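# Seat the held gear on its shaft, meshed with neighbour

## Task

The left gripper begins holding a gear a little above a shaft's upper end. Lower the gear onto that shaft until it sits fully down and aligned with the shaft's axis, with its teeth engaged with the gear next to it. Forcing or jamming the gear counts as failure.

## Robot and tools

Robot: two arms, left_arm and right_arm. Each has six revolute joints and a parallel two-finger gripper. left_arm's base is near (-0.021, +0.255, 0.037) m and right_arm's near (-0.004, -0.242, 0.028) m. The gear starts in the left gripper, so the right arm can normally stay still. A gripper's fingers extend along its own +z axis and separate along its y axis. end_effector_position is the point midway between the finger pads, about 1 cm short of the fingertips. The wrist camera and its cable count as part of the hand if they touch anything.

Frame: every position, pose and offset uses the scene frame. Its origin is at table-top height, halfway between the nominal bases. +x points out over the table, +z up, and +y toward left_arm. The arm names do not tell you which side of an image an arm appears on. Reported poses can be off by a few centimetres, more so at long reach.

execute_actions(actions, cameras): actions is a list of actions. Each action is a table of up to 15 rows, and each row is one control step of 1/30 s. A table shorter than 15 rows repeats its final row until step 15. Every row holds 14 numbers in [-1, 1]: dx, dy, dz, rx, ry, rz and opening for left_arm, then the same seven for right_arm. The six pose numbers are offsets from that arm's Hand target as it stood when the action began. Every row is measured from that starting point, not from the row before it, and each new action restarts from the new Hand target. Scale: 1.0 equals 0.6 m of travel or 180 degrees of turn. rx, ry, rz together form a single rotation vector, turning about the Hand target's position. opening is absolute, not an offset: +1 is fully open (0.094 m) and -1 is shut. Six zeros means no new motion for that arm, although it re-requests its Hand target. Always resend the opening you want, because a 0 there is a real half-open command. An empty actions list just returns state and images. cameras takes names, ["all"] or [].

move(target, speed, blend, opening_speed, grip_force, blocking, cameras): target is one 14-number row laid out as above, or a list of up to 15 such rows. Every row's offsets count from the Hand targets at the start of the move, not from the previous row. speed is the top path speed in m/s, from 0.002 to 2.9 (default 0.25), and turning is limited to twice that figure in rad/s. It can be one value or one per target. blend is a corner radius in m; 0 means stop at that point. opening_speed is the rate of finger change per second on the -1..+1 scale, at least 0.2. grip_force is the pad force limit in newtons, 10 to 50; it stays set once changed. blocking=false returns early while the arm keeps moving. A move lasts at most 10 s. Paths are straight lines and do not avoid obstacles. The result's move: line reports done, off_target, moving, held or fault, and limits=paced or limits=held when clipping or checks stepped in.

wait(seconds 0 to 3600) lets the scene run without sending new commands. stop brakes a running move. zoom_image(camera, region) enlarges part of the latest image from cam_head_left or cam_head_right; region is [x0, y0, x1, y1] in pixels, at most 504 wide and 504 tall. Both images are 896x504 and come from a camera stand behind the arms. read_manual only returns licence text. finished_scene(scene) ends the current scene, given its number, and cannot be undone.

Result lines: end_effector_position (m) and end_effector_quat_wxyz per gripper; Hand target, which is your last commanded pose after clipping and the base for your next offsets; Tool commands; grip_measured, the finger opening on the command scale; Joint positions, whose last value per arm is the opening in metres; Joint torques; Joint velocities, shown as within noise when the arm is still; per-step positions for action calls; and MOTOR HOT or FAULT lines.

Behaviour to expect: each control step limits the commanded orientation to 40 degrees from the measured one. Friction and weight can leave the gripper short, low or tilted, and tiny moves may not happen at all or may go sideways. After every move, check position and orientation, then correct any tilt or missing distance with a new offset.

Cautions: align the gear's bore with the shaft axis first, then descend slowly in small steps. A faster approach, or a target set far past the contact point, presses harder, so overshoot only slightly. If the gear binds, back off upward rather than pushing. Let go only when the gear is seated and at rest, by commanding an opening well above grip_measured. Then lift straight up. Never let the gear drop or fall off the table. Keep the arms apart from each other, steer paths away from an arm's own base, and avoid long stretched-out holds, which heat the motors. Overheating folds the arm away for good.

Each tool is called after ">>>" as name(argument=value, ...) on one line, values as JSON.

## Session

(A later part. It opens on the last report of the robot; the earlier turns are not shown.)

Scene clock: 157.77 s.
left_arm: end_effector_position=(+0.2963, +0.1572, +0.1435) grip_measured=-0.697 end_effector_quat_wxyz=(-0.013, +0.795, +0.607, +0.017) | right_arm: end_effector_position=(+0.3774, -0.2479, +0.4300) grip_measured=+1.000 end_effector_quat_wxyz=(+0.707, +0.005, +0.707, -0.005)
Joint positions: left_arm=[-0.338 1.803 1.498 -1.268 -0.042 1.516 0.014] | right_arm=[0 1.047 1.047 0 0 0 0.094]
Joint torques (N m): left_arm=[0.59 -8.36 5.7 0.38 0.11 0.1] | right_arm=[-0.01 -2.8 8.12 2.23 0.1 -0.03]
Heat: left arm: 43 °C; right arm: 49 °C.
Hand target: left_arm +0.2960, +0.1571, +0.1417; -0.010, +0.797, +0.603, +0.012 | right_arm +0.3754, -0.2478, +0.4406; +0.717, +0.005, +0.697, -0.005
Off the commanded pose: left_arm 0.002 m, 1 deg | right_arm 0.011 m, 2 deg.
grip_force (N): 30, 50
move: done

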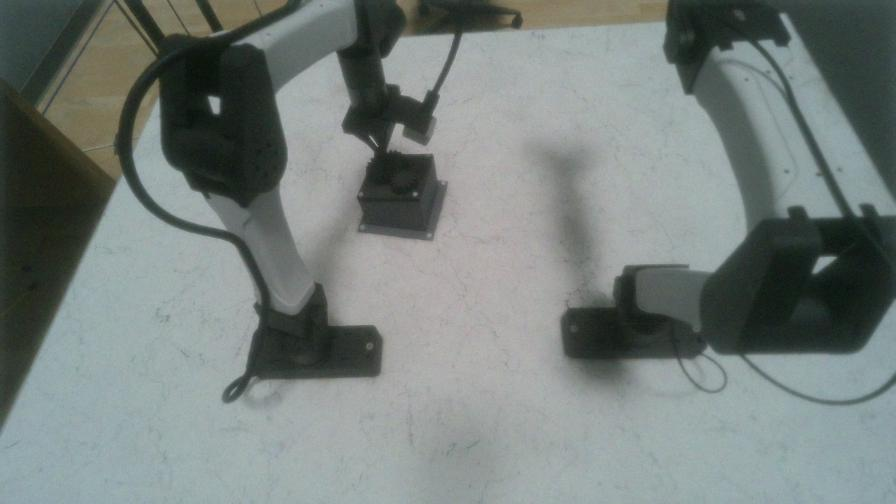

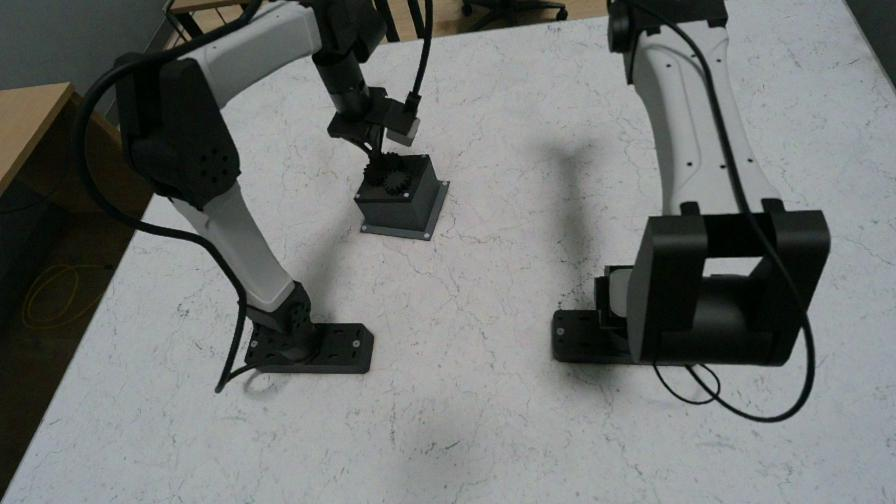

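>>> move(target=[[0,0,0.01,0,0,0,-0.3,0,0,0,0,0,0,1],[0,0,0.12,0,0,0,-0.3,0,0,0,0,0,0,1]], speed=0.1, cameras=["all"])

>>> zoom_image(camera="cam_head_left", region=[350, 135, 430, 215])

>>> zoom_image(camera="cam_head_right", region=[345, 135, 425, 215])

Scene clock: 160.67 s.
left_arm: end_effector_position=(+0.2952, +0.1575, +0.2125) grip_measured=-0.303 end_effector_quat_wxyz=(-0.010, +0.795, +0.607, +0.019) | right_arm: end_effector_position=(+0.3774, -0.2479, +0.4300) grip_measured=+1.000 end_effector_quat_wxyz=(+0.707, +0.005, +0.707, -0.005)
Joint positions: left_arm=[-0.338 1.812 1.785 -1.539 -0.042 1.516 0.033] | right_arm=[0 1.047 1.047 0 0 0 0.094]
Joint torques (N m): left_arm=[0.58 -7.31 7.92 0.21 0.11 0.1] | right_arm=[0.03 -2.8 8.13 2.23 0.09 -0.03]
Heat: left arm: 43 °C; right arm: 49 °C.
Hand target: left_arm +0.2960, +0.1571, +0.2137; -0.010, +0.797, +0.603, +0.012 | right_arm +0.3754, -0.2478, +0.4406; +0.717, +0.005, +0.697, -0.005
Off the commanded pose: left_arm 0.001 m, 1 deg | right_arm 0.011 m, 2 deg.
grip_force (N): 30, 50
move: done

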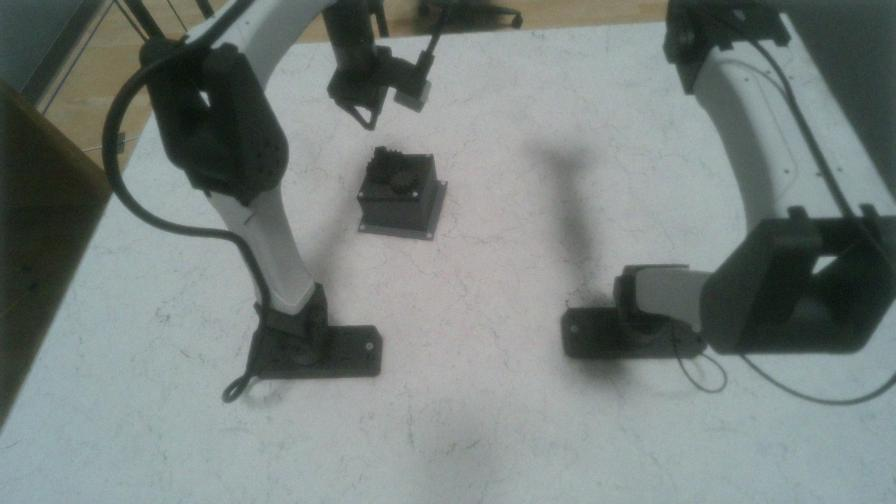

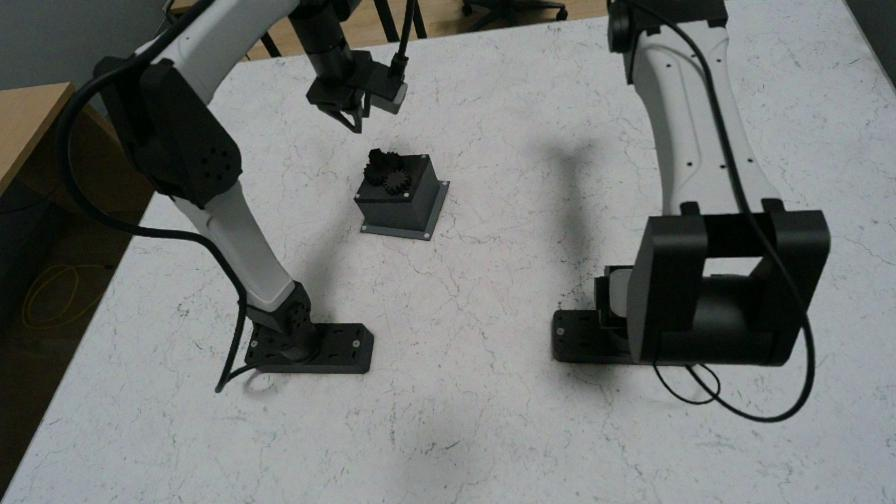

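Scaled by 6.300.

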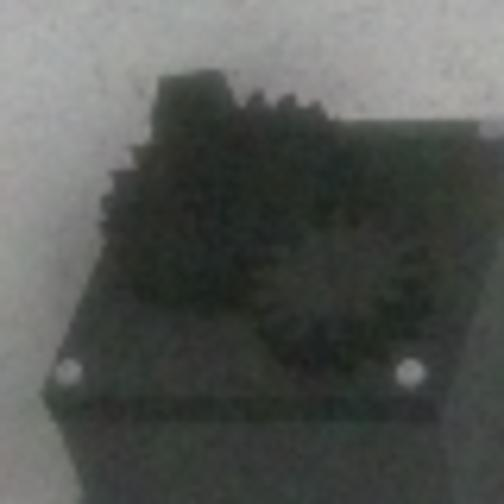

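Scaled by 6.300.

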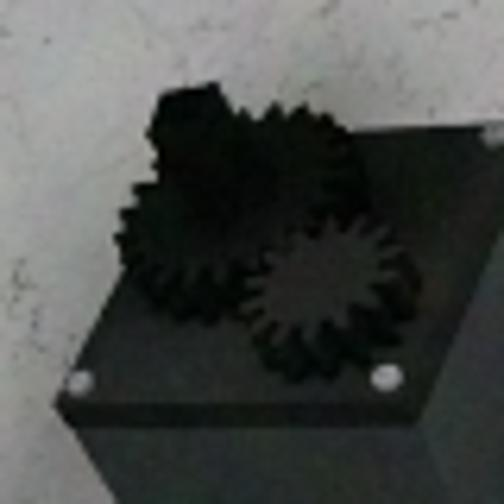

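>>> finished_scene(scene=2)

The scene is finished: the task was done.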